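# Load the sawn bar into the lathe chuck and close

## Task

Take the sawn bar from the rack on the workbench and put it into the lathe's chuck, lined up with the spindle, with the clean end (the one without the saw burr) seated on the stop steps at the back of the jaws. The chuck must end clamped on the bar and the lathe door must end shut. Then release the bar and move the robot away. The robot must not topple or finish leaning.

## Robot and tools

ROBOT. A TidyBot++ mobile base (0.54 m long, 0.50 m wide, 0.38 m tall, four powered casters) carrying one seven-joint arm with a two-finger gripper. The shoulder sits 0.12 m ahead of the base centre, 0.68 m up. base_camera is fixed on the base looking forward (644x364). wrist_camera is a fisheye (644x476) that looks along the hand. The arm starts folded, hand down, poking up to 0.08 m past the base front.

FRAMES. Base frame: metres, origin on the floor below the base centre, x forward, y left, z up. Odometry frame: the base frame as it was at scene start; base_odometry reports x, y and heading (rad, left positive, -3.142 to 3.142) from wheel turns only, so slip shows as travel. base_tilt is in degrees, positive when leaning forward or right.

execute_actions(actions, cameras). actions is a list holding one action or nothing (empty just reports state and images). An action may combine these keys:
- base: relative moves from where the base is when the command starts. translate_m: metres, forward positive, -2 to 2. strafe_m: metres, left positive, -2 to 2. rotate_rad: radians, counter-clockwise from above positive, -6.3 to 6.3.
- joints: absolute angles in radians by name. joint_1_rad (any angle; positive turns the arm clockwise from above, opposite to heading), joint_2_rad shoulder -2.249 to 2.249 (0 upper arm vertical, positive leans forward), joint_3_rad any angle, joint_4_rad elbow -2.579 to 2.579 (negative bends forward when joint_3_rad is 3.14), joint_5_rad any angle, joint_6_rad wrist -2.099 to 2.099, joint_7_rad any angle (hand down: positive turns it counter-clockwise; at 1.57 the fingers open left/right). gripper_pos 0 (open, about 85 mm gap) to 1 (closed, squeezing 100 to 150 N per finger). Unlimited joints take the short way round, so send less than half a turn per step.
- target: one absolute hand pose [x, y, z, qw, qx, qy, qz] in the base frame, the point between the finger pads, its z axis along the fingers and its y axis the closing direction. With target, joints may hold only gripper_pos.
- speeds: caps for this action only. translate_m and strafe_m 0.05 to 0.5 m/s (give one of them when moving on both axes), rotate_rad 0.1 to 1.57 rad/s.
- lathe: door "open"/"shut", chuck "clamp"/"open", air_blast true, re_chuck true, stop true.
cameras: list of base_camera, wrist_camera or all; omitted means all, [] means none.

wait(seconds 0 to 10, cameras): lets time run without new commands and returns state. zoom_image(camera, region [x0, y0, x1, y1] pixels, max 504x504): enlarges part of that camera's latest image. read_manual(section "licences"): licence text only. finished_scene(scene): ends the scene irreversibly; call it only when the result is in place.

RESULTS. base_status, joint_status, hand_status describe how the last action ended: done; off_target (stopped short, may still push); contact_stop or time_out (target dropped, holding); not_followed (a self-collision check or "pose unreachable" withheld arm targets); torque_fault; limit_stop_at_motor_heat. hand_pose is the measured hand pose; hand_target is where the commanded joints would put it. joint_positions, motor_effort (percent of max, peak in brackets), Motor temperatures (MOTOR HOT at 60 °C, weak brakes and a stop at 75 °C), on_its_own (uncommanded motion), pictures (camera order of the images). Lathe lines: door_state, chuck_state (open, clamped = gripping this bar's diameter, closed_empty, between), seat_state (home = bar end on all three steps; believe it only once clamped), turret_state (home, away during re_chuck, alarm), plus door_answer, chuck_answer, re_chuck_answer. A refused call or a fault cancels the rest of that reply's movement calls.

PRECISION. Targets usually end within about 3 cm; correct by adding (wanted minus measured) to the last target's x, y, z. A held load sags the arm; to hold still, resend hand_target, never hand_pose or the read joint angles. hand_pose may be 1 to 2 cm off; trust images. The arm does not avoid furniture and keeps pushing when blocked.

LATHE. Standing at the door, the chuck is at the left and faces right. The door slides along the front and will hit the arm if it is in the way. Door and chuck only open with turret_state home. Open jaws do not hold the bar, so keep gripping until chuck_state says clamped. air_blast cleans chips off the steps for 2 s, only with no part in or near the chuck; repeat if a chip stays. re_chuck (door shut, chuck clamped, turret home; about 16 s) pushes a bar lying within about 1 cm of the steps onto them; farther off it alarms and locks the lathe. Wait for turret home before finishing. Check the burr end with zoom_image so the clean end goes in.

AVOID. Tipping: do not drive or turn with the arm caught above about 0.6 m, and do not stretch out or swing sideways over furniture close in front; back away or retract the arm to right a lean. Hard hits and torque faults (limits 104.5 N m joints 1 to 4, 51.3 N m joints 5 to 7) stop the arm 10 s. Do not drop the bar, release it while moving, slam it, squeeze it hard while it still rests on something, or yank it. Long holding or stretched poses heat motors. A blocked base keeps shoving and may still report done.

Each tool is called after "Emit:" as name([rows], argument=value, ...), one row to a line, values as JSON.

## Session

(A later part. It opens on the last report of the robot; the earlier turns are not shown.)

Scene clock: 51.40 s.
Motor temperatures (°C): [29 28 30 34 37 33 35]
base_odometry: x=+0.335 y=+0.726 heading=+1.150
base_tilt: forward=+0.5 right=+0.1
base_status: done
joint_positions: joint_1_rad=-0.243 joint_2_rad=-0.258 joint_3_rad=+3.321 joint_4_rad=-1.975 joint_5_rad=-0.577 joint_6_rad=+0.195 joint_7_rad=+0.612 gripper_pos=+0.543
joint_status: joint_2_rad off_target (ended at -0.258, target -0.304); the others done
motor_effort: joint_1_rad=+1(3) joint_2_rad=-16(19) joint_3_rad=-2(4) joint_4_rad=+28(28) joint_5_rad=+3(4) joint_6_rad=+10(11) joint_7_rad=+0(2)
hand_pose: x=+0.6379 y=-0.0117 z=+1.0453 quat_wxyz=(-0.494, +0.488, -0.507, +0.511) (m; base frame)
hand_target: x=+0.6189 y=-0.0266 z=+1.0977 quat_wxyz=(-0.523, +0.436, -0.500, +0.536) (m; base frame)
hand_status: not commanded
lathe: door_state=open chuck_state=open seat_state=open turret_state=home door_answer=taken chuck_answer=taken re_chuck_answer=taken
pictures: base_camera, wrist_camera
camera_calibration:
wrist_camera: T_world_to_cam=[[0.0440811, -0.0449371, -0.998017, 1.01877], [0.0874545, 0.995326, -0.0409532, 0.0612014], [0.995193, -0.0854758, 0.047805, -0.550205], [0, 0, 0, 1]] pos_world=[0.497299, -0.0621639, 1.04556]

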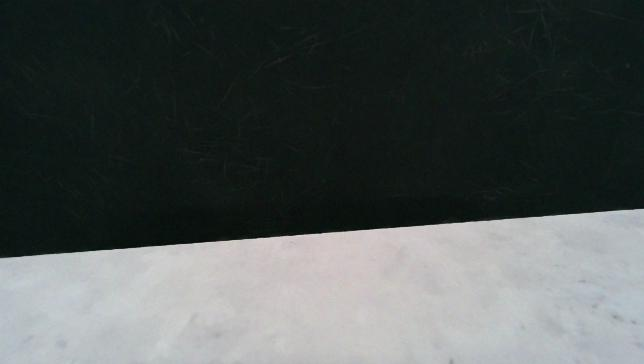

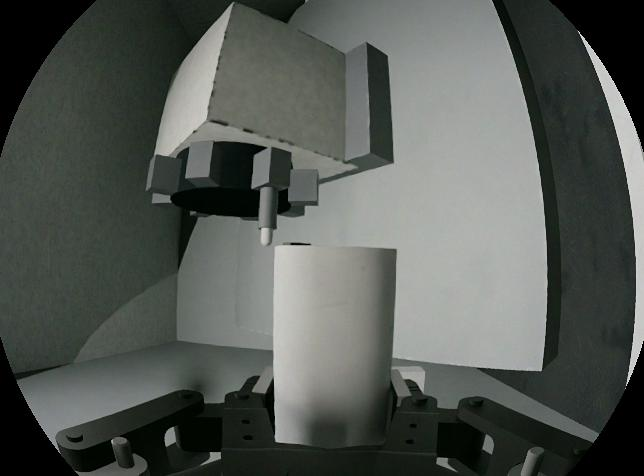

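Emit:
execute_actions([
  {"base":{"strafe_m":0.09,"translate_m":-0.1}},
], cameras=["wrist_camera"])

Emit:
zoom_image(camera="wrist_camera", region=[180, 260, 480, 460])

Scene clock: 53.53 s.
Motor temperatures (°C): [29 28 30 34 37 33 35]
base_odometry: x=+0.212 y=+0.671 heading=+1.150
base_tilt: forward=+0.5 right=+0.1
base_status: done
joint_positions: joint_1_rad=-0.243 joint_2_rad=-0.261 joint_3_rad=+3.317 joint_4_rad=-1.975 joint_5_rad=-0.577 joint_6_rad=+0.195 joint_7_rad=+0.612 gripper_pos=+0.543
joint_status: not commanded
motor_effort: joint_1_rad=+1(3) joint_2_rad=-16(19) joint_3_rad=-1(3) joint_4_rad=+27(28) joint_5_rad=+2(4) joint_6_rad=+10(11) joint_7_rad=+0(1)
hand_pose: x=+0.6365 y=-0.0101 z=+1.0474 quat_wxyz=(-0.496, +0.488, -0.506, +0.511) (m; base frame)
hand_target: x=+0.6189 y=-0.0266 z=+1.0977 quat_wxyz=(-0.523, +0.436, -0.500, +0.536) (m; base frame)
hand_status: not commanded
lathe: door_state=open chuck_state=open seat_state=open turret_state=home door_answer=taken chuck_answer=taken re_chuck_answer=taken
pictures: wrist_camera
camera_calibration:
wrist_camera: T_world_to_cam=[[0.0482199, -0.0447167, -0.997835, 1.01811], [0.084469, 0.995601, -0.0405346, 0.0612569], [0.995259, -0.0823316, 0.051785, -0.55294], [0, 0, 0, 1]] pos_world=[0.496051, -0.0609852, 1.04703]

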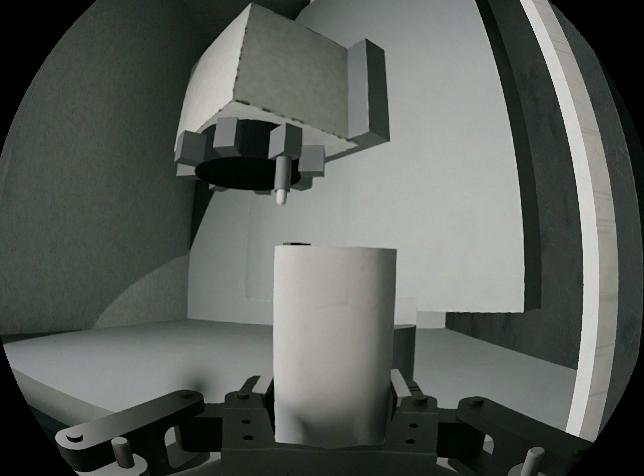

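Scaled by 1.680.

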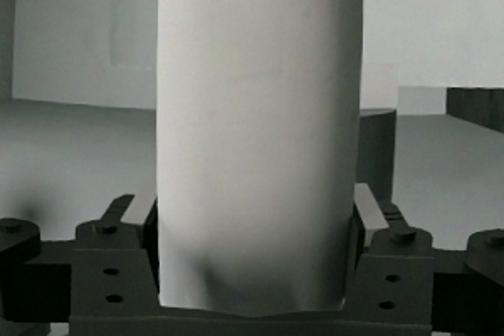

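Emit:
zoom_image(camera="wrist_camera", region=[380, 280, 460, 400])

Scaled by 4.200.

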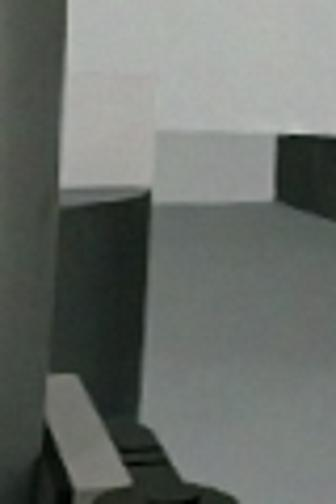

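Emit:
execute_actions([
  {"base":{"strafe_m":-0.07,"translate_m":0.1},"joints":{"joint_1_rad":-0.248,"joint_2_rad":-0.270,"joint_3_rad":3.313,"joint_4_rad":-1.948,"joint_5_rad":-0.652,"joint_6_rad":0.285,"joint_7_rad":0.651}},
], cameras=["wrist_camera"])

Emit:
zoom_image(camera="wrist_camera", region=[180, 320, 480, 460])

Scene clock: 58.67 s.
Motor temperatures (°C): [29 28 30 34 37 33 35]
base_odometry: x=+0.316 y=+0.734 heading=+1.150
base_tilt: forward=+0.5 right=+0.2
base_status: done
joint_positions: joint_1_rad=-0.243 joint_2_rad=-0.251 joint_3_rad=+3.317 joint_4_rad=-1.974 joint_5_rad=-0.577 joint_6_rad=+0.216 joint_7_rad=+0.612 gripper_pos=+0.543
joint_status: all done
motor_effort: joint_1_rad=+1(4) joint_2_rad=-16(20) joint_3_rad=-1(4) joint_4_rad=+26(28) joint_5_rad=+2(4) joint_6_rad=+10(11) joint_7_rad=-1(1)
hand_pose: x=+0.6400 y=-0.0128 z=+1.0476 quat_wxyz=(-0.494, +0.483, -0.506, +0.516) (m; base frame)
hand_target: x=+0.6313 y=-0.0279 z=+1.0870 quat_wxyz=(-0.513, +0.438, -0.504, +0.539) (m; base frame)
hand_status: not commanded
lathe: door_state=open chuck_state=open seat_state=open turret_state=home door_answer=taken chuck_answer=taken re_chuck_answer=taken
pictures: wrist_camera
camera_calibration:
wrist_camera: T_world_to_cam=[[0.054804, -0.0482382, -0.997331, 1.01327], [0.0965676, 0.994406, -0.0427903, 0.0582592], [0.993816, -0.0939648, 0.0591557, -0.563648], [0, 0, 0, 1]] pos_world=[0.499005, -0.062018, 1.0464]

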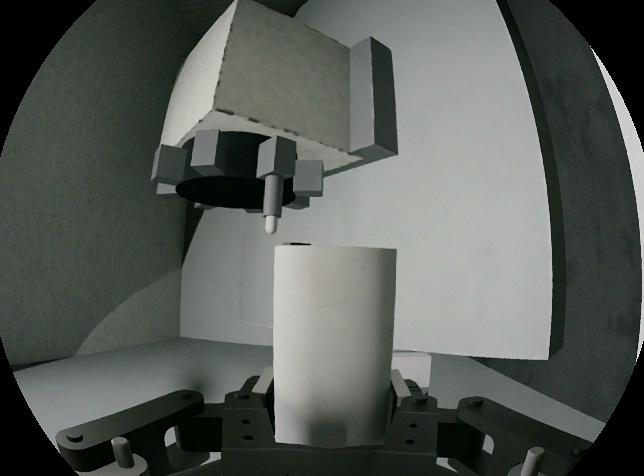

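Scaled by 1.680.

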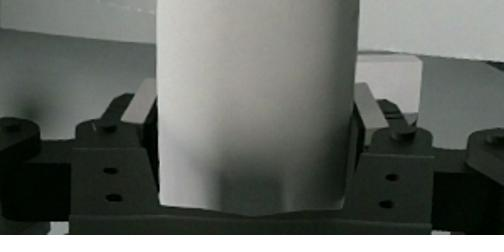

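Emit:
execute_actions([
  {"joints":{"joint_1_rad":-0.248,"joint_2_rad":-0.232,"joint_3_rad":3.313,"joint_4_rad":-1.948,"joint_5_rad":-0.652,"joint_6_rad":0.300,"joint_7_rad":0.651}},
], cameras=["wrist_camera"])

Emit:
zoom_image(camera="wrist_camera", region=[200, 320, 460, 460])

Scene clock: 59.67 s.
Motor temperatures (°C): [29 28 30 34 37 33 35]
base_odometry: x=+0.316 y=+0.734 heading=+1.150
base_tilt: forward=+0.5 right=+0.2
base_status: not commanded
joint_positions: joint_1_rad=-0.243 joint_2_rad=-0.224 joint_3_rad=+3.317 joint_4_rad=-1.974 joint_5_rad=-0.577 joint_6_rad=+0.229 joint_7_rad=+0.612 gripper_pos=+0.543
joint_status: all done
motor_effort: joint_1_rad=+2(2) joint_2_rad=-18(19) joint_3_rad=-1(2) joint_4_rad=+27(28) joint_5_rad=+3(4) joint_6_rad=+10(12) joint_7_rad=+0(1)
hand_pose: x=+0.6492 y=-0.0128 z=+1.0375 quat_wxyz=(-0.486, +0.487, -0.510, +0.516) (m; base frame)
hand_target: x=+0.6454 y=-0.0272 z=+1.0717 quat_wxyz=(-0.502, +0.444, -0.510, +0.538) (m; base frame)
hand_status: not commanded
lathe: door_state=open chuck_state=open seat_state=open turret_state=home door_answer=taken chuck_answer=taken re_chuck_answer=taken
pictures: wrist_camera
camera_calibration:
wrist_camera: T_world_to_cam=[[0.0393439, -0.055418, -0.997688, 1.01295], [0.103297, 0.993337, -0.0511028, 0.0611893], [0.993872, -0.101048, 0.0448063, -0.557408], [0, 0, 0, 1]] pos_world=[0.507818, -0.0609706, 1.03871]

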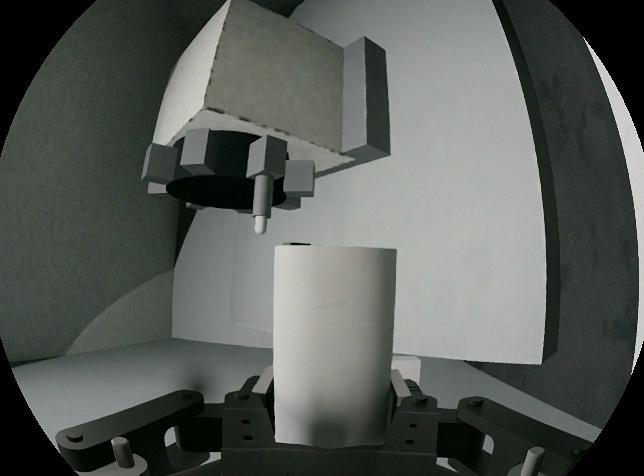

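Scaled by 1.938.

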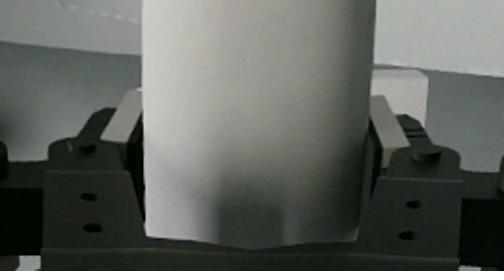

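Emit:
execute_actions([
  {"base":{"strafe_m":-0.12,"translate_m":-0.08,"rotate_rad":0.5},"joints":{"joint_1_rad":-0.248,"joint_2_rad":-0.255,"joint_3_rad":3.313,"joint_4_rad":-1.948,"joint_5_rad":-0.652,"joint_6_rad":0.300,"joint_7_rad":0.651}},
], cameras=["wrist_camera"])

Emit:
zoom_image(camera="wrist_camera", region=[180, 60, 500, 300])

Scene clock: 65.17 s.
Motor temperatures (°C): [29 28 30 34 37 33 35]
base_odometry: x=+0.393 y=+0.612 heading=+1.651
base_tilt: forward=+0.6 right=+0.1
base_status: done
joint_positions: joint_1_rad=-0.245 joint_2_rad=-0.225 joint_3_rad=+3.314 joint_4_rad=-1.974 joint_5_rad=-0.577 joint_6_rad=+0.232 joint_7_rad=+0.612 gripper_pos=+0.543
joint_status: all done
motor_effort: joint_1_rad=+1(3) joint_2_rad=-17(20) joint_3_rad=-1(5) joint_4_rad=+27(28) joint_5_rad=+3(4) joint_6_rad=+10(11) joint_7_rad=+1(1)
hand_pose: x=+0.6489 y=-0.0105 z=+1.0386 quat_wxyz=(-0.488, +0.487, -0.508, +0.516) (m; base frame)
hand_target: x=+0.6365 y=-0.0294 z=+1.0831 quat_wxyz=(-0.509, +0.437, -0.506, +0.542) (m; base frame)
hand_status: not commanded
lathe: door_state=open chuck_state=open seat_state=open turret_state=home door_answer=taken chuck_answer=taken re_chuck_answer=taken
pictures: wrist_camera
camera_calibration:
wrist_camera: T_world_to_cam=[[0.0426632, -0.055809, -0.99753, 1.01192], [0.100318, 0.993632, -0.0513004, 0.0611955], [0.99404, -0.0978815, 0.0479902, -0.560314], [0, 0, 0, 1]] pos_world=[0.507664, -0.059176, 1.03945]

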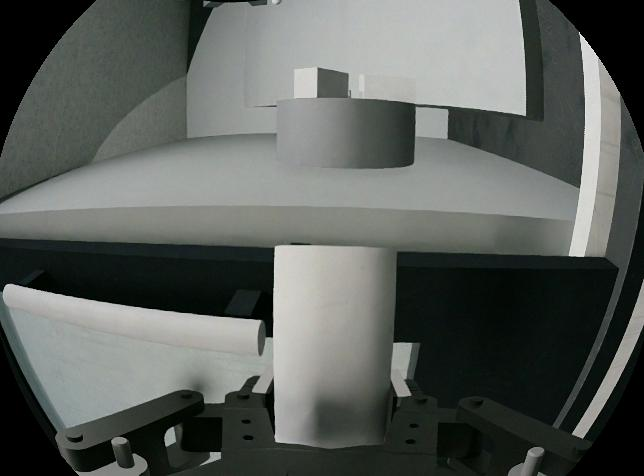

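Scaled by 1.575.

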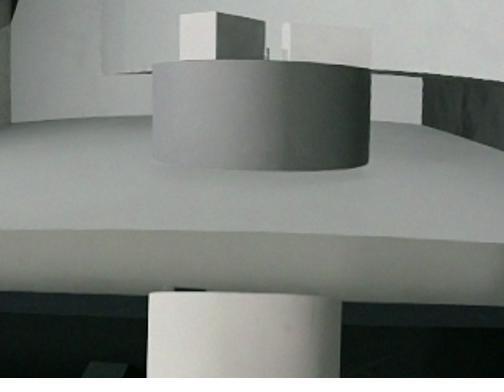

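Emit:
execute_actions([
  {"base":{"strafe_m":-0.024,"translate_m":0.135,"rotate_rad":-0.501},"lathe":{"air_blast":true}},
], cameras=[])

Scene clock: 68.33 s.
Motor temperatures (°C): [29 28 30 35 37 33 35]
base_odometry: x=+0.406 y=+0.749 heading=+1.150
base_tilt: forward=+0.5 right=+0.1
base_status: done
joint_positions: joint_1_rad=-0.245 joint_2_rad=-0.221 joint_3_rad=+3.321 joint_4_rad=-1.974 joint_5_rad=-0.578 joint_6_rad=+0.237 joint_7_rad=+0.612 gripper_pos=+0.543
joint_status: not commanded
motor_effort: joint_1_rad=+1(4) joint_2_rad=-18(22) joint_3_rad=-1(4) joint_4_rad=+27(28) joint_5_rad=+3(4) joint_6_rad=+10(12) joint_7_rad=+0(1)
hand_pose: x=+0.6501 y=-0.0156 z=+1.0380 quat_wxyz=(-0.486, +0.484, -0.511, +0.518) (m; base frame)
hand_target: x=+0.6365 y=-0.0294 z=+1.0831 quat_wxyz=(-0.509, +0.437, -0.506, +0.542) (m; base frame)
hand_status: not commanded
lathe: door_state=open chuck_state=open seat_state=open turret_state=home door_answer=taken chuck_answer=taken re_chuck_answer=taken
pictures: none
No camera images: "cameras" was empty.

Emit:
execute_actions([
  {"base":{"translate_m":0.25},"speeds":{"translate_m":0.3},"joints":{"joint_1_rad":-0.248,"joint_2_rad":-0.272,"joint_3_rad":3.313,"joint_4_rad":-1.948,"joint_5_rad":-0.652,"joint_6_rad":0.300,"joint_7_rad":0.651}},
])

Scene clock: 70.40 s.
Motor temperatures (°C): [29 28 30 35 37 33 35]
base_odometry: x=+0.509 y=+0.977 heading=+1.149
base_tilt: forward=+0.5 right=+0.1
base_status: done
joint_positions: joint_1_rad=-0.245 joint_2_rad=-0.235 joint_3_rad=+3.321 joint_4_rad=-1.974 joint_5_rad=-0.578 joint_6_rad=+0.237 joint_7_rad=+0.612 gripper_pos=+0.543
joint_status: all done
motor_effort: joint_1_rad=+1(2) joint_2_rad=-17(21) joint_3_rad=-1(2) joint_4_rad=+26(29) joint_5_rad=+2(4) joint_6_rad=+10(11) joint_7_rad=+1(2)
hand_pose: x=+0.6456 y=-0.0168 z=+1.0450 quat_wxyz=(-0.490, +0.480, -0.509, +0.521) (m; base frame)
hand_target: x=+0.6299 y=-0.0311 z=+1.0915 quat_wxyz=(-0.514, +0.432, -0.503, +0.544) (m; base frame)
hand_status: not commanded
lathe: door_state=open chuck_state=open seat_state=open turret_state=home door_answer=taken chuck_answer=taken re_chuck_answer=taken
pictures: base_camera, wrist_camera
camera_calibration:
wrist_camera: T_world_to_cam=[[0.0559159, -0.0513129, -0.997116, 1.00916], [0.111503, 0.992752, -0.0448354, 0.0541305], [0.99219, -0.108675, 0.0612322, -0.570752], [0, 0, 0, 1]] pos_world=[0.50383, -0.0639816, 1.04363]

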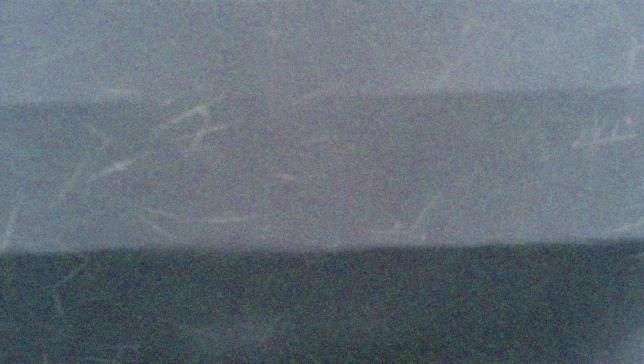

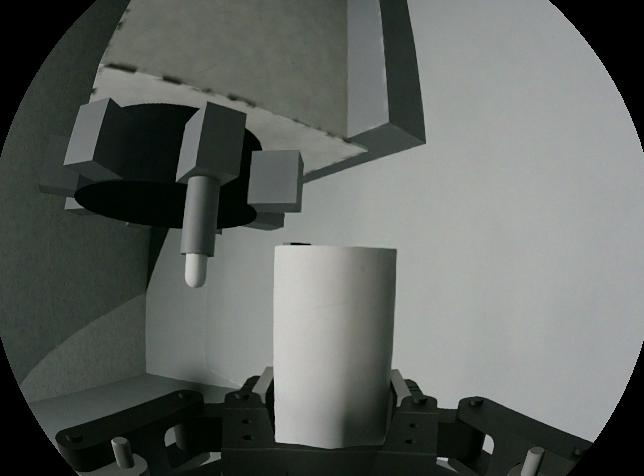

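Emit:
execute_actions([
  {"base":{"translate_m":0.018,"rotate_rad":0.001},"speeds":{"translate_m":0.1},"joints":{"joint_1_rad":-0.248,"joint_2_rad":-0.268,"joint_3_rad":3.313,"joint_4_rad":-1.958,"joint_5_rad":-0.652,"joint_6_rad":0.300,"joint_7_rad":0.651}},
], cameras=[])

Emit:
execute_actions([
  {"base":{"strafe_m":0.02},"speeds":{"strafe_m":0.05}},
], cameras=["wrist_camera"])

Scene clock: 71.57 s.
Motor temperatures (°C): [29 28 30 35 37 33 35]
base_odometry: x=+0.516 y=+0.993 heading=+1.149
base_tilt: forward=+0.5 right=+0.2
base_status: done
joint_positions: joint_1_rad=-0.245 joint_2_rad=-0.231 joint_3_rad=+3.321 joint_4_rad=-1.977 joint_5_rad=-0.578 joint_6_rad=+0.237 joint_7_rad=+0.612 gripper_pos=+0.543
joint_status: all done
motor_effort: joint_1_rad=+1(1) joint_2_rad=-17(21) joint_3_rad=-1(2) joint_4_rad=+26(28) joint_5_rad=+4(4) joint_6_rad=+10(11) joint_7_rad=+0(2)
hand_pose: x=+0.6466 y=-0.0165 z=+1.0413 quat_wxyz=(-0.488, +0.482, -0.510, +0.520) (m; base frame)
hand_target: x=+0.6314 y=-0.0304 z=+1.0834 quat_wxyz=(-0.511, +0.436, -0.506, +0.542) (m; base frame)
hand_status: not commanded
lathe: door_state=open chuck_state=open seat_state=open turret_state=home door_answer=taken chuck_answer=taken re_chuck_answer=taken
pictures: none
No camera images: "cameras" was empty.

Scene clock: 72.43 s.
Motor temperatures (°C): [29 28 30 35 37 33 35]
base_odometry: x=+0.498 y=+1.002 heading=+1.149
base_tilt: forward=+0.5 right=+0.2
base_status: done
joint_positions: joint_1_rad=-0.245 joint_2_rad=-0.231 joint_3_rad=+3.320 joint_4_rad=-1.977 joint_5_rad=-0.578 joint_6_rad=+0.238 joint_7_rad=+0.612 gripper_pos=+0.543
joint_status: not commanded
motor_effort: joint_1_rad=+1(3) joint_2_rad=-17(18) joint_3_rad=-1(5) joint_4_rad=+26(27) joint_5_rad=+3(4) joint_6_rad=+10(11) joint_7_rad=+0(1)
hand_pose: x=+0.6466 y=-0.0162 z=+1.0413 quat_wxyz=(-0.488, +0.482, -0.510, +0.520) (m; base frame)
hand_target: x=+0.6314 y=-0.0304 z=+1.0834 quat_wxyz=(-0.511, +0.436, -0.506, +0.542) (m; base frame)
hand_status: not commanded
lathe: door_state=open chuck_state=open seat_state=open turret_state=home door_answer=taken chuck_answer=taken re_chuck_answer=taken
pictures: wrist_camera
camera_calibration:
wrist_camera: T_world_to_cam=[[0.0496771, -0.0524169, -0.997389, 1.0098], [0.110699, 0.992758, -0.0466599, 0.0556147], [0.992612, -0.108092, 0.0551199, -0.565395], [0, 0, 0, 1]] pos_world=[0.504897, -0.0633963, 1.04092]

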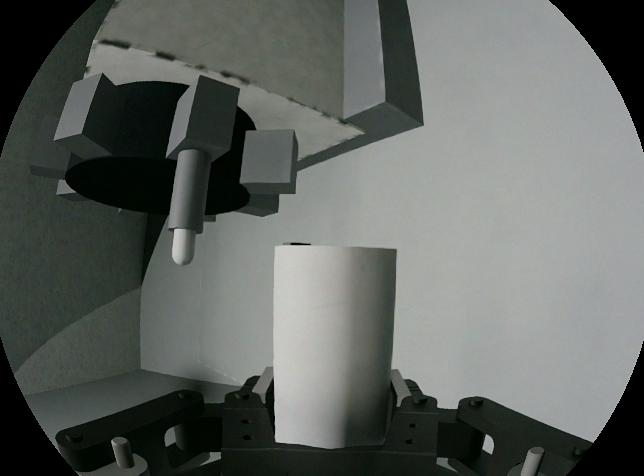

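Emit:
execute_actions([
  {"base":{"strafe_m":0.015},"speeds":{"strafe_m":0.05}},
], cameras=[])

Emit:
execute_actions([
  {"base":{"strafe_m":0.008},"speeds":{"strafe_m":0.05}},
], cameras=[])

Emit:
execute_actions([
  {"base":{"strafe_m":0.006},"speeds":{"strafe_m":0.05}},
], cameras=["wrist_camera"])

Scene clock: 73.47 s.
Motor temperatures (°C): [29 28 30 35 37 33 35]
base_odometry: x=+0.484 y=+1.008 heading=+1.149
base_tilt: forward=+0.5 right=+0.1
base_status: done
joint_positions: joint_1_rad=-0.245 joint_2_rad=-0.231 joint_3_rad=+3.320 joint_4_rad=-1.977 joint_5_rad=-0.578 joint_6_rad=+0.238 joint_7_rad=+0.612 gripper_pos=+0.543
joint_status: not commanded
motor_effort: joint_1_rad=+1(3) joint_2_rad=-17(19) joint_3_rad=-1(4) joint_4_rad=+27(28) joint_5_rad=+3(4) joint_6_rad=+10(11) joint_7_rad=+0(1)
hand_pose: x=+0.6466 y=-0.0157 z=+1.0414 quat_wxyz=(-0.488, +0.482, -0.509, +0.519) (m; base frame)
hand_target: x=+0.6314 y=-0.0304 z=+1.0834 quat_wxyz=(-0.511, +0.436, -0.506, +0.542) (m; base frame)
hand_status: not commanded
lathe: door_state=open chuck_state=open seat_state=open turret_state=home door_answer=taken chuck_answer=taken re_chuck_answer=taken
pictures: none
No camera images: "cameras" was empty.

Scene clock: 74.10 s.
Motor temperatures (°C): [29 28 30 35 37 33 35]
base_odometry: x=+0.477 y=+1.012 heading=+1.149
base_tilt: forward=+0.5 right=+0.1
base_status: done
joint_positions: joint_1_rad=-0.245 joint_2_rad=-0.231 joint_3_rad=+3.317 joint_4_rad=-1.977 joint_5_rad=-0.578 joint_6_rad=+0.238 joint_7_rad=+0.612 gripper_pos=+0.543
joint_status: not commanded
motor_effort: joint_1_rad=+1(3) joint_2_rad=-17(19) joint_3_rad=-1(4) joint_4_rad=+26(27) joint_5_rad=+3(4) joint_6_rad=+10(11) joint_7_rad=+0(1)
hand_pose: x=+0.6466 y=-0.0141 z=+1.0415 quat_wxyz=(-0.489, +0.483, -0.509, +0.519) (m; base frame)
hand_target: x=+0.6314 y=-0.0304 z=+1.0834 quat_wxyz=(-0.511, +0.436, -0.506, +0.542) (m; base frame)
hand_status: not commanded
lathe: door_state=open chuck_state=open seat_state=open turret_state=home door_answer=taken chuck_answer=taken re_chuck_answer=taken
pictures: none
No camera images: "cameras" was empty.

Scene clock: 74.70 s.
Motor temperatures (°C): [29 28 30 35 37 33 35]
base_odometry: x=+0.471 y=+1.014 heading=+1.149
base_tilt: forward=+0.5 right=+0.0
base_status: done
joint_positions: joint_1_rad=-0.245 joint_2_rad=-0.231 joint_3_rad=+3.316 joint_4_rad=-1.977 joint_5_rad=-0.579 joint_6_rad=+0.238 joint_7_rad=+0.612 gripper_pos=+0.543
joint_status: not commanded
motor_effort: joint_1_rad=+1(3) joint_2_rad=-17(19) joint_3_rad=-1(4) joint_4_rad=+27(28) joint_5_rad=+2(4) joint_6_rad=+10(11) joint_7_rad=+0(1)
hand_pose: x=+0.6465 y=-0.0135 z=+1.0415 quat_wxyz=(-0.489, +0.483, -0.508, +0.519) (m; base frame)
hand_target: x=+0.6314 y=-0.0304 z=+1.0834 quat_wxyz=(-0.511, +0.436, -0.506, +0.542) (m; base frame)
hand_status: not commanded
lathe: door_state=open chuck_state=open seat_state=open turret_state=home door_answer=taken chuck_answer=taken re_chuck_answer=taken
pictures: wrist_camera
camera_calibration:
wrist_camera: T_world_to_cam=[[0.0502284, -0.0530411, -0.997328, 1.00966], [0.106349, 0.993195, -0.0474653, 0.0566558], [0.993059, -0.103681, 0.0555275, -0.56571], [0, 0, 0, 1]] pos_world=[0.505045, -0.0613698, 1.04107]

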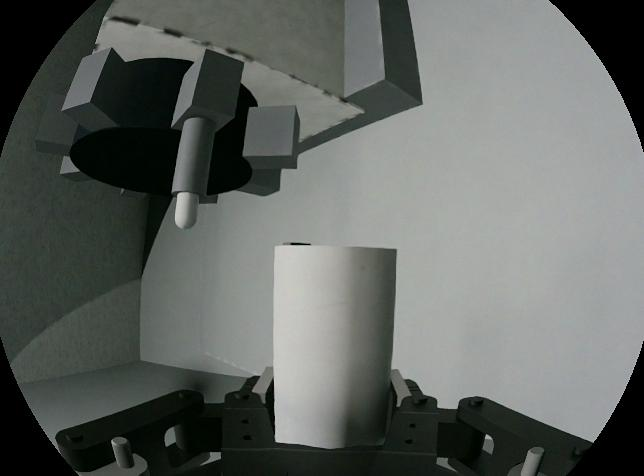

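Emit:
execute_actions([
  {"base":{"strafe_m":0.006},"speeds":{"strafe_m":0.05}},
], cameras=[])

Emit:
execute_actions([
  {"base":{"strafe_m":0.006},"speeds":{"strafe_m":0.05}},
], cameras=[])

Emit:
execute_actions([
  {"base":{"strafe_m":0.006},"speeds":{"strafe_m":0.05}},
], cameras=[])

Scene clock: 77.60 s.
Motor temperatures (°C): [29 28 30 35 37 33 35]
base_odometry: x=+0.466 y=+1.017 heading=+1.149
base_tilt: forward=+0.6 right=+0.1
base_status: done
joint_positions: joint_1_rad=-0.245 joint_2_rad=-0.231 joint_3_rad=+3.315 joint_4_rad=-1.977 joint_5_rad=-0.579 joint_6_rad=+0.238 joint_7_rad=+0.612 gripper_pos=+0.543
joint_status: not commanded
motor_effort: joint_1_rad=+1(4) joint_2_rad=-17(19) joint_3_rad=-1(4) joint_4_rad=+27(28) joint_5_rad=+3(4) joint_6_rad=+10(11) joint_7_rad=-1(1)
hand_pose: x=+0.6465 y=-0.0128 z=+1.0415 quat_wxyz=(-0.489, +0.483, -0.508, +0.519) (m; base frame)
hand_target: x=+0.6314 y=-0.0304 z=+1.0834 quat_wxyz=(-0.511, +0.436, -0.506, +0.542) (m; base frame)
hand_status: not commanded
lathe: door_state=open chuck_state=open seat_state=open turret_state=home door_answer=taken chuck_answer=taken re_chuck_answer=taken
pictures: none
No camera images: "cameras" was empty.

Scene clock: 78.20 s.
Motor temperatures (°C): [29 28 30 35 37 33 35]
base_odometry: x=+0.460 y=+1.020 heading=+1.149
base_tilt: forward=+0.6 right=+0.1
base_status: done
joint_positions: joint_1_rad=-0.246 joint_2_rad=-0.231 joint_3_rad=+3.315 joint_4_rad=-1.977 joint_5_rad=-0.579 joint_6_rad=+0.238 joint_7_rad=+0.612 gripper_pos=+0.543
joint_status: not commanded
motor_effort: joint_1_rad=+1(3) joint_2_rad=-17(19) joint_3_rad=-1(4) joint_4_rad=+27(27) joint_5_rad=+3(4) joint_6_rad=+10(11) joint_7_rad=+0(1)
hand_pose: x=+0.6465 y=-0.0124 z=+1.0416 quat_wxyz=(-0.490, +0.484, -0.508, +0.518) (m; base frame)
hand_target: x=+0.6314 y=-0.0304 z=+1.0834 quat_wxyz=(-0.511, +0.436, -0.506, +0.542) (m; base frame)
hand_status: not commanded
lathe: door_state=open chuck_state=open seat_state=open turret_state=home door_answer=taken chuck_answer=taken re_chuck_answer=taken
pictures: none
No camera images: "cameras" was empty.

Scene clock: 78.80 s.
Motor temperatures (°C): [29 28 30 35 37 33 35]
base_odometry: x=+0.455 y=+1.022 heading=+1.149
base_tilt: forward=+0.6 right=+0.0
base_status: done
joint_positions: joint_1_rad=-0.246 joint_2_rad=-0.231 joint_3_rad=+3.314 joint_4_rad=-1.977 joint_5_rad=-0.579 joint_6_rad=+0.238 joint_7_rad=+0.612 gripper_pos=+0.543
joint_status: not commanded
motor_effort: joint_1_rad=+1(3) joint_2_rad=-17(19) joint_3_rad=-1(4) joint_4_rad=+27(27) joint_5_rad=+2(4) joint_6_rad=+10(11) joint_7_rad=-1(1)
hand_pose: x=+0.6465 y=-0.0119 z=+1.0416 quat_wxyz=(-0.490, +0.484, -0.508, +0.518) (m; base frame)
hand_target: x=+0.6314 y=-0.0304 z=+1.0834 quat_wxyz=(-0.511, +0.436, -0.506, +0.542) (m; base frame)
hand_status: not commanded
lathe: door_state=open chuck_state=open seat_state=open turret_state=home door_answer=taken chuck_answer=taken re_chuck_answer=taken
pictures: none
No camera images: "cameras" was empty.

Emit:
execute_actions([
  {"base":{"strafe_m":0.008},"speeds":{"strafe_m":0.05}},
], cameras=[])

Emit:
execute_actions([
  {"base":{"strafe_m":0.006},"speeds":{"strafe_m":0.05}},
], cameras=[])

Emit:
execute_actions([
  {"base":{"strafe_m":0.006},"speeds":{"strafe_m":0.05}},
], cameras=["wrist_camera"])

Scene clock: 79.60 s.
Motor temperatures (°C): [29 28 30 35 37 33 35]
base_odometry: x=+0.447 y=+1.026 heading=+1.149
base_tilt: forward=+0.5 right=+0.2
base_status: done
joint_positions: joint_1_rad=-0.246 joint_2_rad=-0.231 joint_3_rad=+3.313 joint_4_rad=-1.977 joint_5_rad=-0.579 joint_6_rad=+0.238 joint_7_rad=+0.612 gripper_pos=+0.543
joint_status: not commanded
motor_effort: joint_1_rad=+2(3) joint_2_rad=-17(18) joint_3_rad=-1(4) joint_4_rad=+27(27) joint_5_rad=+3(4) joint_6_rad=+10(11) joint_7_rad=-1(1)
hand_pose: x=+0.6465 y=-0.0111 z=+1.0417 quat_wxyz=(-0.490, +0.484, -0.507, +0.518) (m; base frame)
hand_target: x=+0.6314 y=-0.0304 z=+1.0834 quat_wxyz=(-0.511, +0.436, -0.506, +0.542) (m; base frame)
hand_status: not commanded
lathe: door_state=open chuck_state=open seat_state=open turret_state=home door_answer=taken chuck_answer=taken re_chuck_answer=taken
pictures: none
No camera images: "cameras" was empty.

Scene clock: 80.20 s.
Motor temperatures (°C): [29 28 30 35 37 33 35]
base_odometry: x=+0.442 y=+1.029 heading=+1.149
base_tilt: forward=+0.6 right=+0.2
base_status: done
joint_positions: joint_1_rad=-0.247 joint_2_rad=-0.231 joint_3_rad=+3.313 joint_4_rad=-1.977 joint_5_rad=-0.579 joint_6_rad=+0.238 joint_7_rad=+0.612 gripper_pos=+0.543
joint_status: not commanded
motor_effort: joint_1_rad=+2(3) joint_2_rad=-17(19) joint_3_rad=-1(4) joint_4_rad=+28(28) joint_5_rad=+3(4) joint_6_rad=+10(11) joint_7_rad=+0(1)
hand_pose: x=+0.6465 y=-0.0109 z=+1.0417 quat_wxyz=(-0.490, +0.484, -0.507, +0.518) (m; base frame)
hand_target: x=+0.6314 y=-0.0304 z=+1.0834 quat_wxyz=(-0.511, +0.436, -0.506, +0.542) (m; base frame)
hand_status: not commanded
lathe: door_state=open chuck_state=open seat_state=open turret_state=home door_answer=taken chuck_answer=taken re_chuck_answer=taken
pictures: none
No camera images: "cameras" was empty.

Scene clock: 80.80 s.
Motor temperatures (°C): [29 28 30 35 37 33 35]
base_odometry: x=+0.436 y=+1.031 heading=+1.149
base_tilt: forward=+0.4 right=+0.2
base_status: done
joint_positions: joint_1_rad=-0.247 joint_2_rad=-0.231 joint_3_rad=+3.313 joint_4_rad=-1.977 joint_5_rad=-0.579 joint_6_rad=+0.238 joint_7_rad=+0.612 gripper_pos=+0.543
joint_status: not commanded
motor_effort: joint_1_rad=+1(3) joint_2_rad=-16(18) joint_3_rad=-1(4) joint_4_rad=+27(28) joint_5_rad=+4(4) joint_6_rad=+10(11) joint_7_rad=+0(1)
hand_pose: x=+0.6465 y=-0.0110 z=+1.0416 quat_wxyz=(-0.490, +0.484, -0.507, +0.518) (m; base frame)
hand_target: x=+0.6314 y=-0.0304 z=+1.0834 quat_wxyz=(-0.511, +0.436, -0.506, +0.542) (m; base frame)
hand_status: not commanded
lathe: door_state=open chuck_state=open seat_state=open turret_state=home door_answer=taken chuck_answer=taken re_chuck_answer=taken
pictures: wrist_camera
camera_calibration:
wrist_camera: T_world_to_cam=[[0.0507612, -0.0534528, -0.997279, 1.00947], [0.102103, 0.993612, -0.0480593, 0.0575041], [0.993478, -0.0993855, 0.0558946, -0.566003], [0, 0, 0, 1]] pos_world=[0.505198, -0.0594303, 1.04112]

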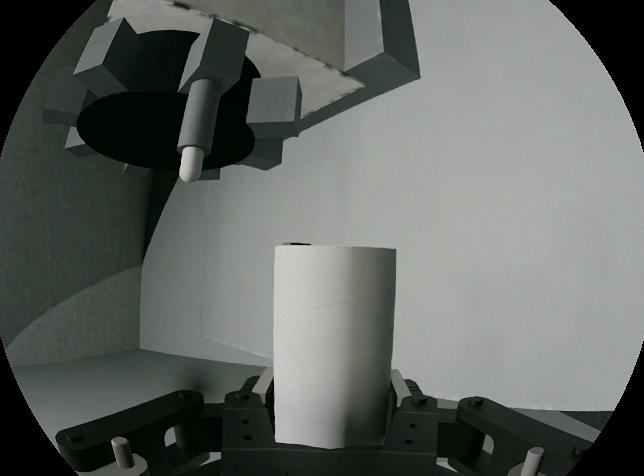

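Emit:
execute_actions([
  {"base":{"strafe_m":0.005},"speeds":{"strafe_m":0.05}},
], cameras=[])

Emit:
execute_actions([
  {"base":{"strafe_m":0.005},"speeds":{"strafe_m":0.05}},
], cameras=[])

Scene clock: 81.60 s.
Motor temperatures (°C): [29 28 30 35 37 33 35]
base_odometry: x=+0.432 y=+1.033 heading=+1.148
base_tilt: forward=+0.6 right=+0.2
base_status: done
joint_positions: joint_1_rad=-0.247 joint_2_rad=-0.231 joint_3_rad=+3.314 joint_4_rad=-1.977 joint_5_rad=-0.579 joint_6_rad=+0.238 joint_7_rad=+0.612 gripper_pos=+0.543
joint_status: not commanded
motor_effort: joint_1_rad=+1(3) joint_2_rad=-15(16) joint_3_rad=-2(4) joint_4_rad=+28(28) joint_5_rad=+4(4) joint_6_rad=+11(12) joint_7_rad=+0(1)
hand_pose: x=+0.6465 y=-0.0115 z=+1.0416 quat_wxyz=(-0.490, +0.484, -0.507, +0.518) (m; base frame)
hand_target: x=+0.6314 y=-0.0304 z=+1.0834 quat_wxyz=(-0.511, +0.436, -0.506, +0.542) (m; base frame)
hand_status: not commanded
lathe: door_state=open chuck_state=open seat_state=open turret_state=home door_answer=taken chuck_answer=taken re_chuck_answer=taken
pictures: none
No camera images: "cameras" was empty.

Scene clock: 82.20 s.
Motor temperatures (°C): [29 28 30 35 37 33 35]
base_odometry: x=+0.427 y=+1.036 heading=+1.148
base_tilt: forward=+0.6 right=+0.2
base_status: done
joint_positions: joint_1_rad=-0.244 joint_2_rad=-0.232 joint_3_rad=+3.319 joint_4_rad=-1.978 joint_5_rad=-0.580 joint_6_rad=+0.240 joint_7_rad=+0.612 gripper_pos=+0.543
joint_status: not commanded
motor_effort: joint_1_rad=-1(4) joint_2_rad=-14(15) joint_3_rad=-3(8) joint_4_rad=+28(30) joint_5_rad=+3(4) joint_6_rad=+10(12) joint_7_rad=+0(1)
hand_pose: x=+0.6461 y=-0.0159 z=+1.0415 quat_wxyz=(-0.489, +0.481, -0.510, +0.520) (m; base frame)
hand_target: x=+0.6314 y=-0.0304 z=+1.0834 quat_wxyz=(-0.511, +0.436, -0.506, +0.542) (m; base frame)
hand_status: not commanded
lathe: door_state=open chuck_state=open seat_state=open turret_state=home door_answer=taken chuck_answer=taken re_chuck_answer=taken
pictures: none
No camera images: "cameras" was empty.

Emit:
execute_actions([
  {"lathe":{"chuck":"clamp"}},
], cameras=[])

Emit:
wait(seconds=1.5)

Scene clock: 83.33 s.
Motor temperatures (°C): [29 28 30 35 37 33 35]
base_odometry: x=+0.427 y=+1.036 heading=+1.148
base_tilt: forward=+0.5 right=+0.2
base_status: not commanded
joint_positions: joint_1_rad=-0.244 joint_2_rad=-0.222 joint_3_rad=+3.321 joint_4_rad=-1.971 joint_5_rad=-0.585 joint_6_rad=+0.240 joint_7_rad=+0.612 gripper_pos=+0.543
joint_status: not commanded
motor_effort: joint_1_rad=+2(2) joint_2_rad=-23(25) joint_3_rad=-2(6) joint_4_rad=+23(29) joint_5_rad=+4(5) joint_6_rad=+10(11) joint_7_rad=+1(2)
hand_pose: x=+0.6498 y=-0.0170 z=+1.0407 quat_wxyz=(-0.488, +0.480, -0.512, +0.519) (m; base frame)
hand_target: x=+0.6314 y=-0.0304 z=+1.0834 quat_wxyz=(-0.511, +0.436, -0.506, +0.542) (m; base frame)
hand_status: not commanded
lathe: door_state=open chuck_state=clamped seat_state=open turret_state=home door_answer=taken chuck_answer=taken re_chuck_answer=taken
pictures: none
No camera images: "cameras" was empty.

Scene clock: 84.83 s.
Motor temperatures (°C): [29 28 30 35 37 33 35]
base_odometry: x=+0.427 y=+1.036 heading=+1.148
base_tilt: forward=+0.5 right=+0.1
base_status: not commanded
joint_positions: joint_1_rad=-0.244 joint_2_rad=-0.222 joint_3_rad=+3.321 joint_4_rad=-1.971 joint_5_rad=-0.585 joint_6_rad=+0.240 joint_7_rad=+0.612 gripper_pos=+0.543
joint_status: not commanded
motor_effort: joint_1_rad=+1(2) joint_2_rad=-23(25) joint_3_rad=-2(6) joint_4_rad=+23(29) joint_5_rad=+3(5) joint_6_rad=+10(11) joint_7_rad=+2(2)
hand_pose: x=+0.6498 y=-0.0170 z=+1.0407 quat_wxyz=(-0.488, +0.480, -0.512, +0.519) (m; base frame)
hand_target: x=+0.6314 y=-0.0304 z=+1.0834 quat_wxyz=(-0.511, +0.436, -0.506, +0.542) (m; base frame)
hand_status: not commanded
wait: 1.50 s; at rest by 0.27 s
lathe: door_state=open chuck_state=clamped seat_state=open turret_state=home door_answer=taken chuck_answer=taken re_chuck_answer=taken
pictures: base_camera, wrist_camera
camera_calibration:
wrist_camera: T_world_to_cam=[[0.0483221, -0.0478597, -0.997685, 1.01024], [0.114599, 0.992521, -0.0420614, 0.0486902], [0.992236, -0.112301, 0.0534454, -0.566741], [0, 0, 0, 1]] pos_world=[0.507944, -0.0636221, 1.04024]

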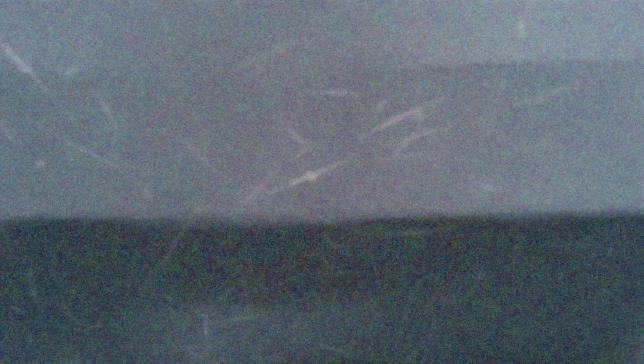

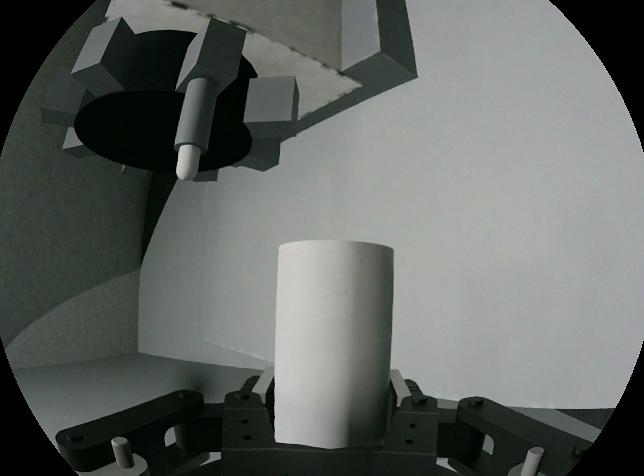

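Emit:
execute_actions([
  {"joints":{"gripper_pos":0.2}},
], cameras=["wrist_camera"])

Emit:
execute_actions([
  {"base":{"translate_m":-0.1},"speeds":{"translate_m":0.2}},
], cameras=["wrist_camera"])

Scene clock: 85.87 s.
Motor temperatures (°C): [29 28 30 35 37 33 35]
base_odometry: x=+0.427 y=+1.036 heading=+1.148
base_tilt: forward=+0.4 right=+0.2
base_status: not commanded
joint_positions: joint_1_rad=-0.244 joint_2_rad=-0.237 joint_3_rad=+3.321 joint_4_rad=-1.967 joint_5_rad=-0.585 joint_6_rad=+0.250 joint_7_rad=+0.614 gripper_pos=+0.200
joint_status: all done
motor_effort: joint_1_rad=+1(2) joint_2_rad=-15(25) joint_3_rad=-1(3) joint_4_rad=+23(28) joint_5_rad=+3(4) joint_6_rad=+9(11) joint_7_rad=+0(1)
hand_pose: x=+0.6447 y=-0.0200 z=+1.0535 quat_wxyz=(-0.494, +0.471, -0.507, +0.526) (m; base frame)
hand_target: x=+0.6314 y=-0.0304 z=+1.0834 quat_wxyz=(-0.511, +0.436, -0.506, +0.542) (m; base frame)
hand_status: not commanded
lathe: door_state=open chuck_state=clamped seat_state=open turret_state=home door_answer=taken chuck_answer=taken re_chuck_answer=taken
pictures: wrist_camera
camera_calibration:
wrist_camera: T_world_to_cam=[[0.0744896, -0.0465015, -0.996137, 1.00458], [0.121251, 0.991923, -0.0372378, 0.0434491], [0.989823, -0.118008, 0.0795263, -0.588675], [0, 0, 0, 1]] pos_world=[0.502585, -0.0658525, 1.04913]

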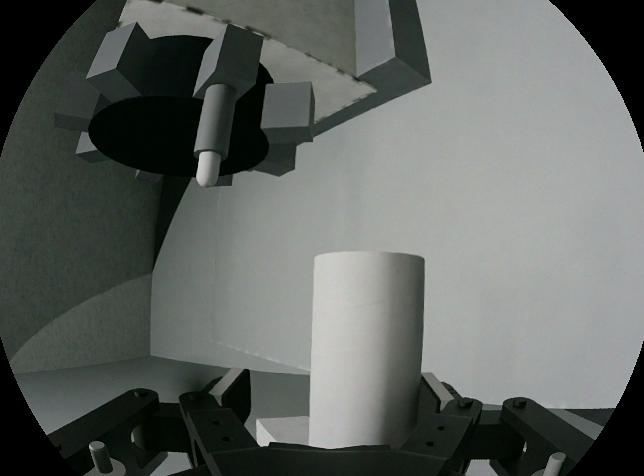

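Scene clock: 87.10 s.
Motor temperatures (°C): [29 28 30 35 37 33 35]
base_odometry: x=+0.386 y=+0.944 heading=+1.148
base_tilt: forward=+0.5 right=+0.2
base_status: done
joint_positions: joint_1_rad=-0.244 joint_2_rad=-0.254 joint_3_rad=+3.321 joint_4_rad=-1.957 joint_5_rad=-0.585 joint_6_rad=+0.260 joint_7_rad=+0.614 gripper_pos=+0.200
joint_status: not commanded
motor_effort: joint_1_rad=+1(2) joint_2_rad=-12(20) joint_3_rad=+0(2) joint_4_rad=+21(25) joint_5_rad=+2(3) joint_6_rad=+7(10) joint_7_rad=-1(2)
hand_pose: x=+0.6383 y=-0.0236 z=+1.0709 quat_wxyz=(-0.502, +0.459, -0.501, +0.535) (m; base frame)
hand_target: x=+0.6314 y=-0.0304 z=+1.0834 quat_wxyz=(-0.511, +0.436, -0.506, +0.542) (m; base frame)
hand_status: not commanded
lathe: door_state=open chuck_state=clamped seat_state=open turret_state=home door_answer=taken chuck_answer=taken re_chuck_answer=taken
pictures: wrist_camera
camera_calibration:
wrist_camera: T_world_to_cam=[[0.108998, -0.0424533, -0.993135, 0.997129], [0.128559, 0.991299, -0.0282651, 0.0341802], [0.985694, -0.124596, 0.113508, -0.6181], [0, 0, 0, 1]] pos_world=[0.496178, -0.0685643, 1.06141]

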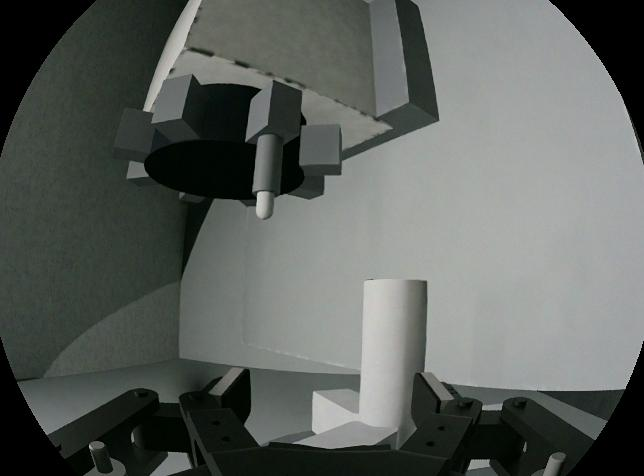

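Emit:
execute_actions([
  {"base":{"translate_m":-0.45}},
], cameras=["wrist_camera"])

Emit:
execute_actions([
  {"lathe":{"door":"shut"}},
], cameras=[])

Emit:
wait(seconds=3, cameras=[])

Scene clock: 89.50 s.
Motor temperatures (°C): [29 28 30 35 37 33 35]
base_odometry: x=+0.201 y=+0.534 heading=+1.148
base_tilt: forward=+0.6 right=+0.1
base_status: done
joint_positions: joint_1_rad=-0.244 joint_2_rad=-0.261 joint_3_rad=+3.321 joint_4_rad=-1.957 joint_5_rad=-0.585 joint_6_rad=+0.260 joint_7_rad=+0.614 gripper_pos=+0.200
joint_status: not commanded
motor_effort: joint_1_rad=+1(2) joint_2_rad=-12(15) joint_3_rad=-1(2) joint_4_rad=+21(22) joint_5_rad=+2(4) joint_6_rad=+7(7) joint_7_rad=+0(1)
hand_pose: x=+0.6358 y=-0.0242 z=+1.0742 quat_wxyz=(-0.504, +0.457, -0.500, +0.536) (m; base frame)
hand_target: x=+0.6314 y=-0.0304 z=+1.0834 quat_wxyz=(-0.511, +0.436, -0.506, +0.542) (m; base frame)
hand_status: not commanded
lathe: door_state=open chuck_state=clamped seat_state=open turret_state=home door_answer=taken chuck_answer=taken re_chuck_answer=taken
pictures: wrist_camera
camera_calibration:
wrist_camera: T_world_to_cam=[[0.115284, -0.0408925, -0.99249, 0.995943], [0.128732, 0.991341, -0.0258921, 0.0325395], [0.984956, -0.124781, 0.11955, -0.622144], [0, 0, 0, 1]] pos_world=[0.493779, -0.0691627, 1.06368]

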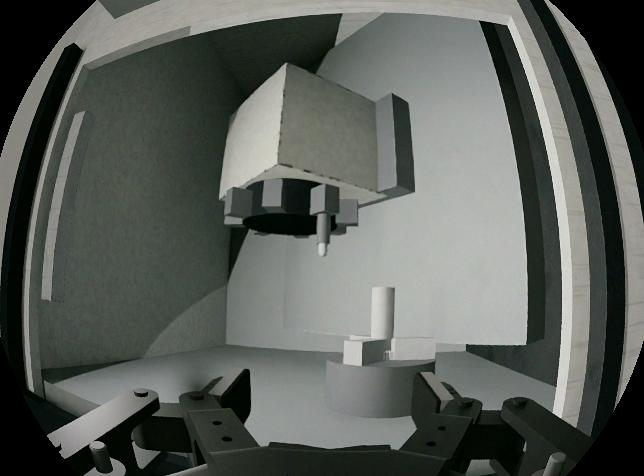

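Scene clock: 89.80 s.
Motor temperatures (°C): [29 28 30 35 37 33 35]
base_odometry: x=+0.201 y=+0.534 heading=+1.148
base_tilt: forward=+0.5 right=+0.2
base_status: not commanded
joint_positions: joint_1_rad=-0.244 joint_2_rad=-0.261 joint_3_rad=+3.321 joint_4_rad=-1.957 joint_5_rad=-0.585 joint_6_rad=+0.260 joint_7_rad=+0.614 gripper_pos=+0.200
joint_status: not commanded
motor_effort: joint_1_rad=+1(1) joint_2_rad=-12(12) joint_3_rad=-1(2) joint_4_rad=+21(22) joint_5_rad=+3(3) joint_6_rad=+7(7) joint_7_rad=+0(1)
hand_pose: x=+0.6358 y=-0.0242 z=+1.0742 quat_wxyz=(-0.504, +0.457, -0.500, +0.536) (m; base frame)
hand_target: x=+0.6314 y=-0.0304 z=+1.0834 quat_wxyz=(-0.511, +0.436, -0.506, +0.542) (m; base frame)
hand_status: not commanded
lathe: door_state=between chuck_state=clamped seat_state=open turret_state=home door_answer=taken chuck_answer=taken re_chuck_answer=taken
pictures: none
No camera images: "cameras" was empty.

Scene clock: 92.80 s.
Motor temperatures (°C): [29 28 30 35 37 33 35]
base_odometry: x=+0.201 y=+0.534 heading=+1.148
base_tilt: forward=+0.6 right=+0.1
base_status: not commanded
joint_positions: joint_1_rad=-0.244 joint_2_rad=-0.261 joint_3_rad=+3.321 joint_4_rad=-1.957 joint_5_rad=-0.585 joint_6_rad=+0.260 joint_7_rad=+0.614 gripper_pos=+0.200
joint_status: not commanded
motor_effort: joint_1_rad=+1(1) joint_2_rad=-12(12) joint_3_rad=-1(2) joint_4_rad=+21(22) joint_5_rad=+2(3) joint_6_rad=+6(7) joint_7_rad=-1(1)
hand_pose: x=+0.6358 y=-0.0242 z=+1.0742 quat_wxyz=(-0.504, +0.457, -0.500, +0.536) (m; base frame)
hand_target: x=+0.6314 y=-0.0304 z=+1.0834 quat_wxyz=(-0.511, +0.436, -0.506, +0.542) (m; base frame)
hand_status: not commanded
wait: 3.00 s; at rest by 0.27 s
lathe: door_state=shut chuck_state=clamped seat_state=open turret_state=home door_answer=taken chuck_answer=taken re_chuck_answer=taken
pictures: none
No camera images: "cameras" was empty.

Emit:
execute_actions([
  {"lathe":{"re_chuck":true}},
], cameras=[])

Emit:
wait(seconds=10, cameras=[])

Emit:
wait(seconds=8, cameras=[])

Scene clock: 93.93 s.
Motor temperatures (°C): [29 28 30 35 37 33 35]
base_odometry: x=+0.201 y=+0.534 heading=+1.148
base_tilt: forward=+0.5 right=+0.2
base_status: not commanded
joint_positions: joint_1_rad=-0.244 joint_2_rad=-0.261 joint_3_rad=+3.321 joint_4_rad=-1.957 joint_5_rad=-0.585 joint_6_rad=+0.260 joint_7_rad=+0.614 gripper_pos=+0.200
joint_status: not commanded
motor_effort: joint_1_rad=+1(1) joint_2_rad=-12(12) joint_3_rad=-1(1) joint_4_rad=+22(22) joint_5_rad=+2(3) joint_6_rad=+6(7) joint_7_rad=-1(1)
hand_pose: x=+0.6358 y=-0.0242 z=+1.0742 quat_wxyz=(-0.504, +0.457, -0.500, +0.536) (m; base frame)
hand_target: x=+0.6314 y=-0.0304 z=+1.0834 quat_wxyz=(-0.511, +0.436, -0.506, +0.542) (m; base frame)
hand_status: not commanded
lathe: door_state=shut chuck_state=clamped seat_state=open turret_state=away door_answer=taken chuck_answer=taken re_chuck_answer=taken
pictures: none
No camera images: "cameras" was empty.

Scene clock: 103.93 s.
Motor temperatures (°C): [29 28 30 35 37 33 35]
base_odometry: x=+0.201 y=+0.534 heading=+1.148
base_tilt: forward=+0.5 right=+0.1
base_status: not commanded
joint_positions: joint_1_rad=-0.244 joint_2_rad=-0.261 joint_3_rad=+3.321 joint_4_rad=-1.957 joint_5_rad=-0.585 joint_6_rad=+0.260 joint_7_rad=+0.614 gripper_pos=+0.200
joint_status: not commanded
motor_effort: joint_1_rad=+1(1) joint_2_rad=-12(12) joint_3_rad=-2(1) joint_4_rad=+21(22) joint_5_rad=+2(3) joint_6_rad=+7(7) joint_7_rad=-1(1)
hand_pose: x=+0.6358 y=-0.0242 z=+1.0742 quat_wxyz=(-0.504, +0.457, -0.500, +0.536) (m; base frame)
hand_target: x=+0.6314 y=-0.0304 z=+1.0834 quat_wxyz=(-0.511, +0.436, -0.506, +0.542) (m; base frame)
hand_status: not commanded
wait: 10.00 s; at rest by 0.27 s
lathe: door_state=shut chuck_state=clamped seat_state=home turret_state=away door_answer=taken chuck_answer=taken re_chuck_answer=taken
pictures: none
No camera images: "cameras" was empty.

Scene clock: 111.93 s.
Motor temperatures (°C): [29 28 30 35 37 33 35]
base_odometry: x=+0.201 y=+0.534 heading=+1.148
base_tilt: forward=+0.5 right=+0.1
base_status: not commanded
joint_positions: joint_1_rad=-0.244 joint_2_rad=-0.261 joint_3_rad=+3.321 joint_4_rad=-1.957 joint_5_rad=-0.585 joint_6_rad=+0.260 joint_7_rad=+0.614 gripper_pos=+0.200
joint_status: not commanded
motor_effort: joint_1_rad=+1(1) joint_2_rad=-12(12) joint_3_rad=-1(1) joint_4_rad=+21(22) joint_5_rad=+3(3) joint_6_rad=+7(7) joint_7_rad=+0(1)
hand_pose: x=+0.6358 y=-0.0242 z=+1.0742 quat_wxyz=(-0.504, +0.457, -0.500, +0.536) (m; base frame)
hand_target: x=+0.6314 y=-0.0304 z=+1.0834 quat_wxyz=(-0.511, +0.436, -0.506, +0.542) (m; base frame)
hand_status: not commanded
wait: 8.00 s; at rest by 0.27 s
lathe: door_state=shut chuck_state=clamped seat_state=home turret_state=home door_answer=taken chuck_answer=taken re_chuck_answer=taken
pictures: none
No camera images: "cameras" was empty.

Emit:
finished_scene(scene=2)

The scene is finished: the task was done.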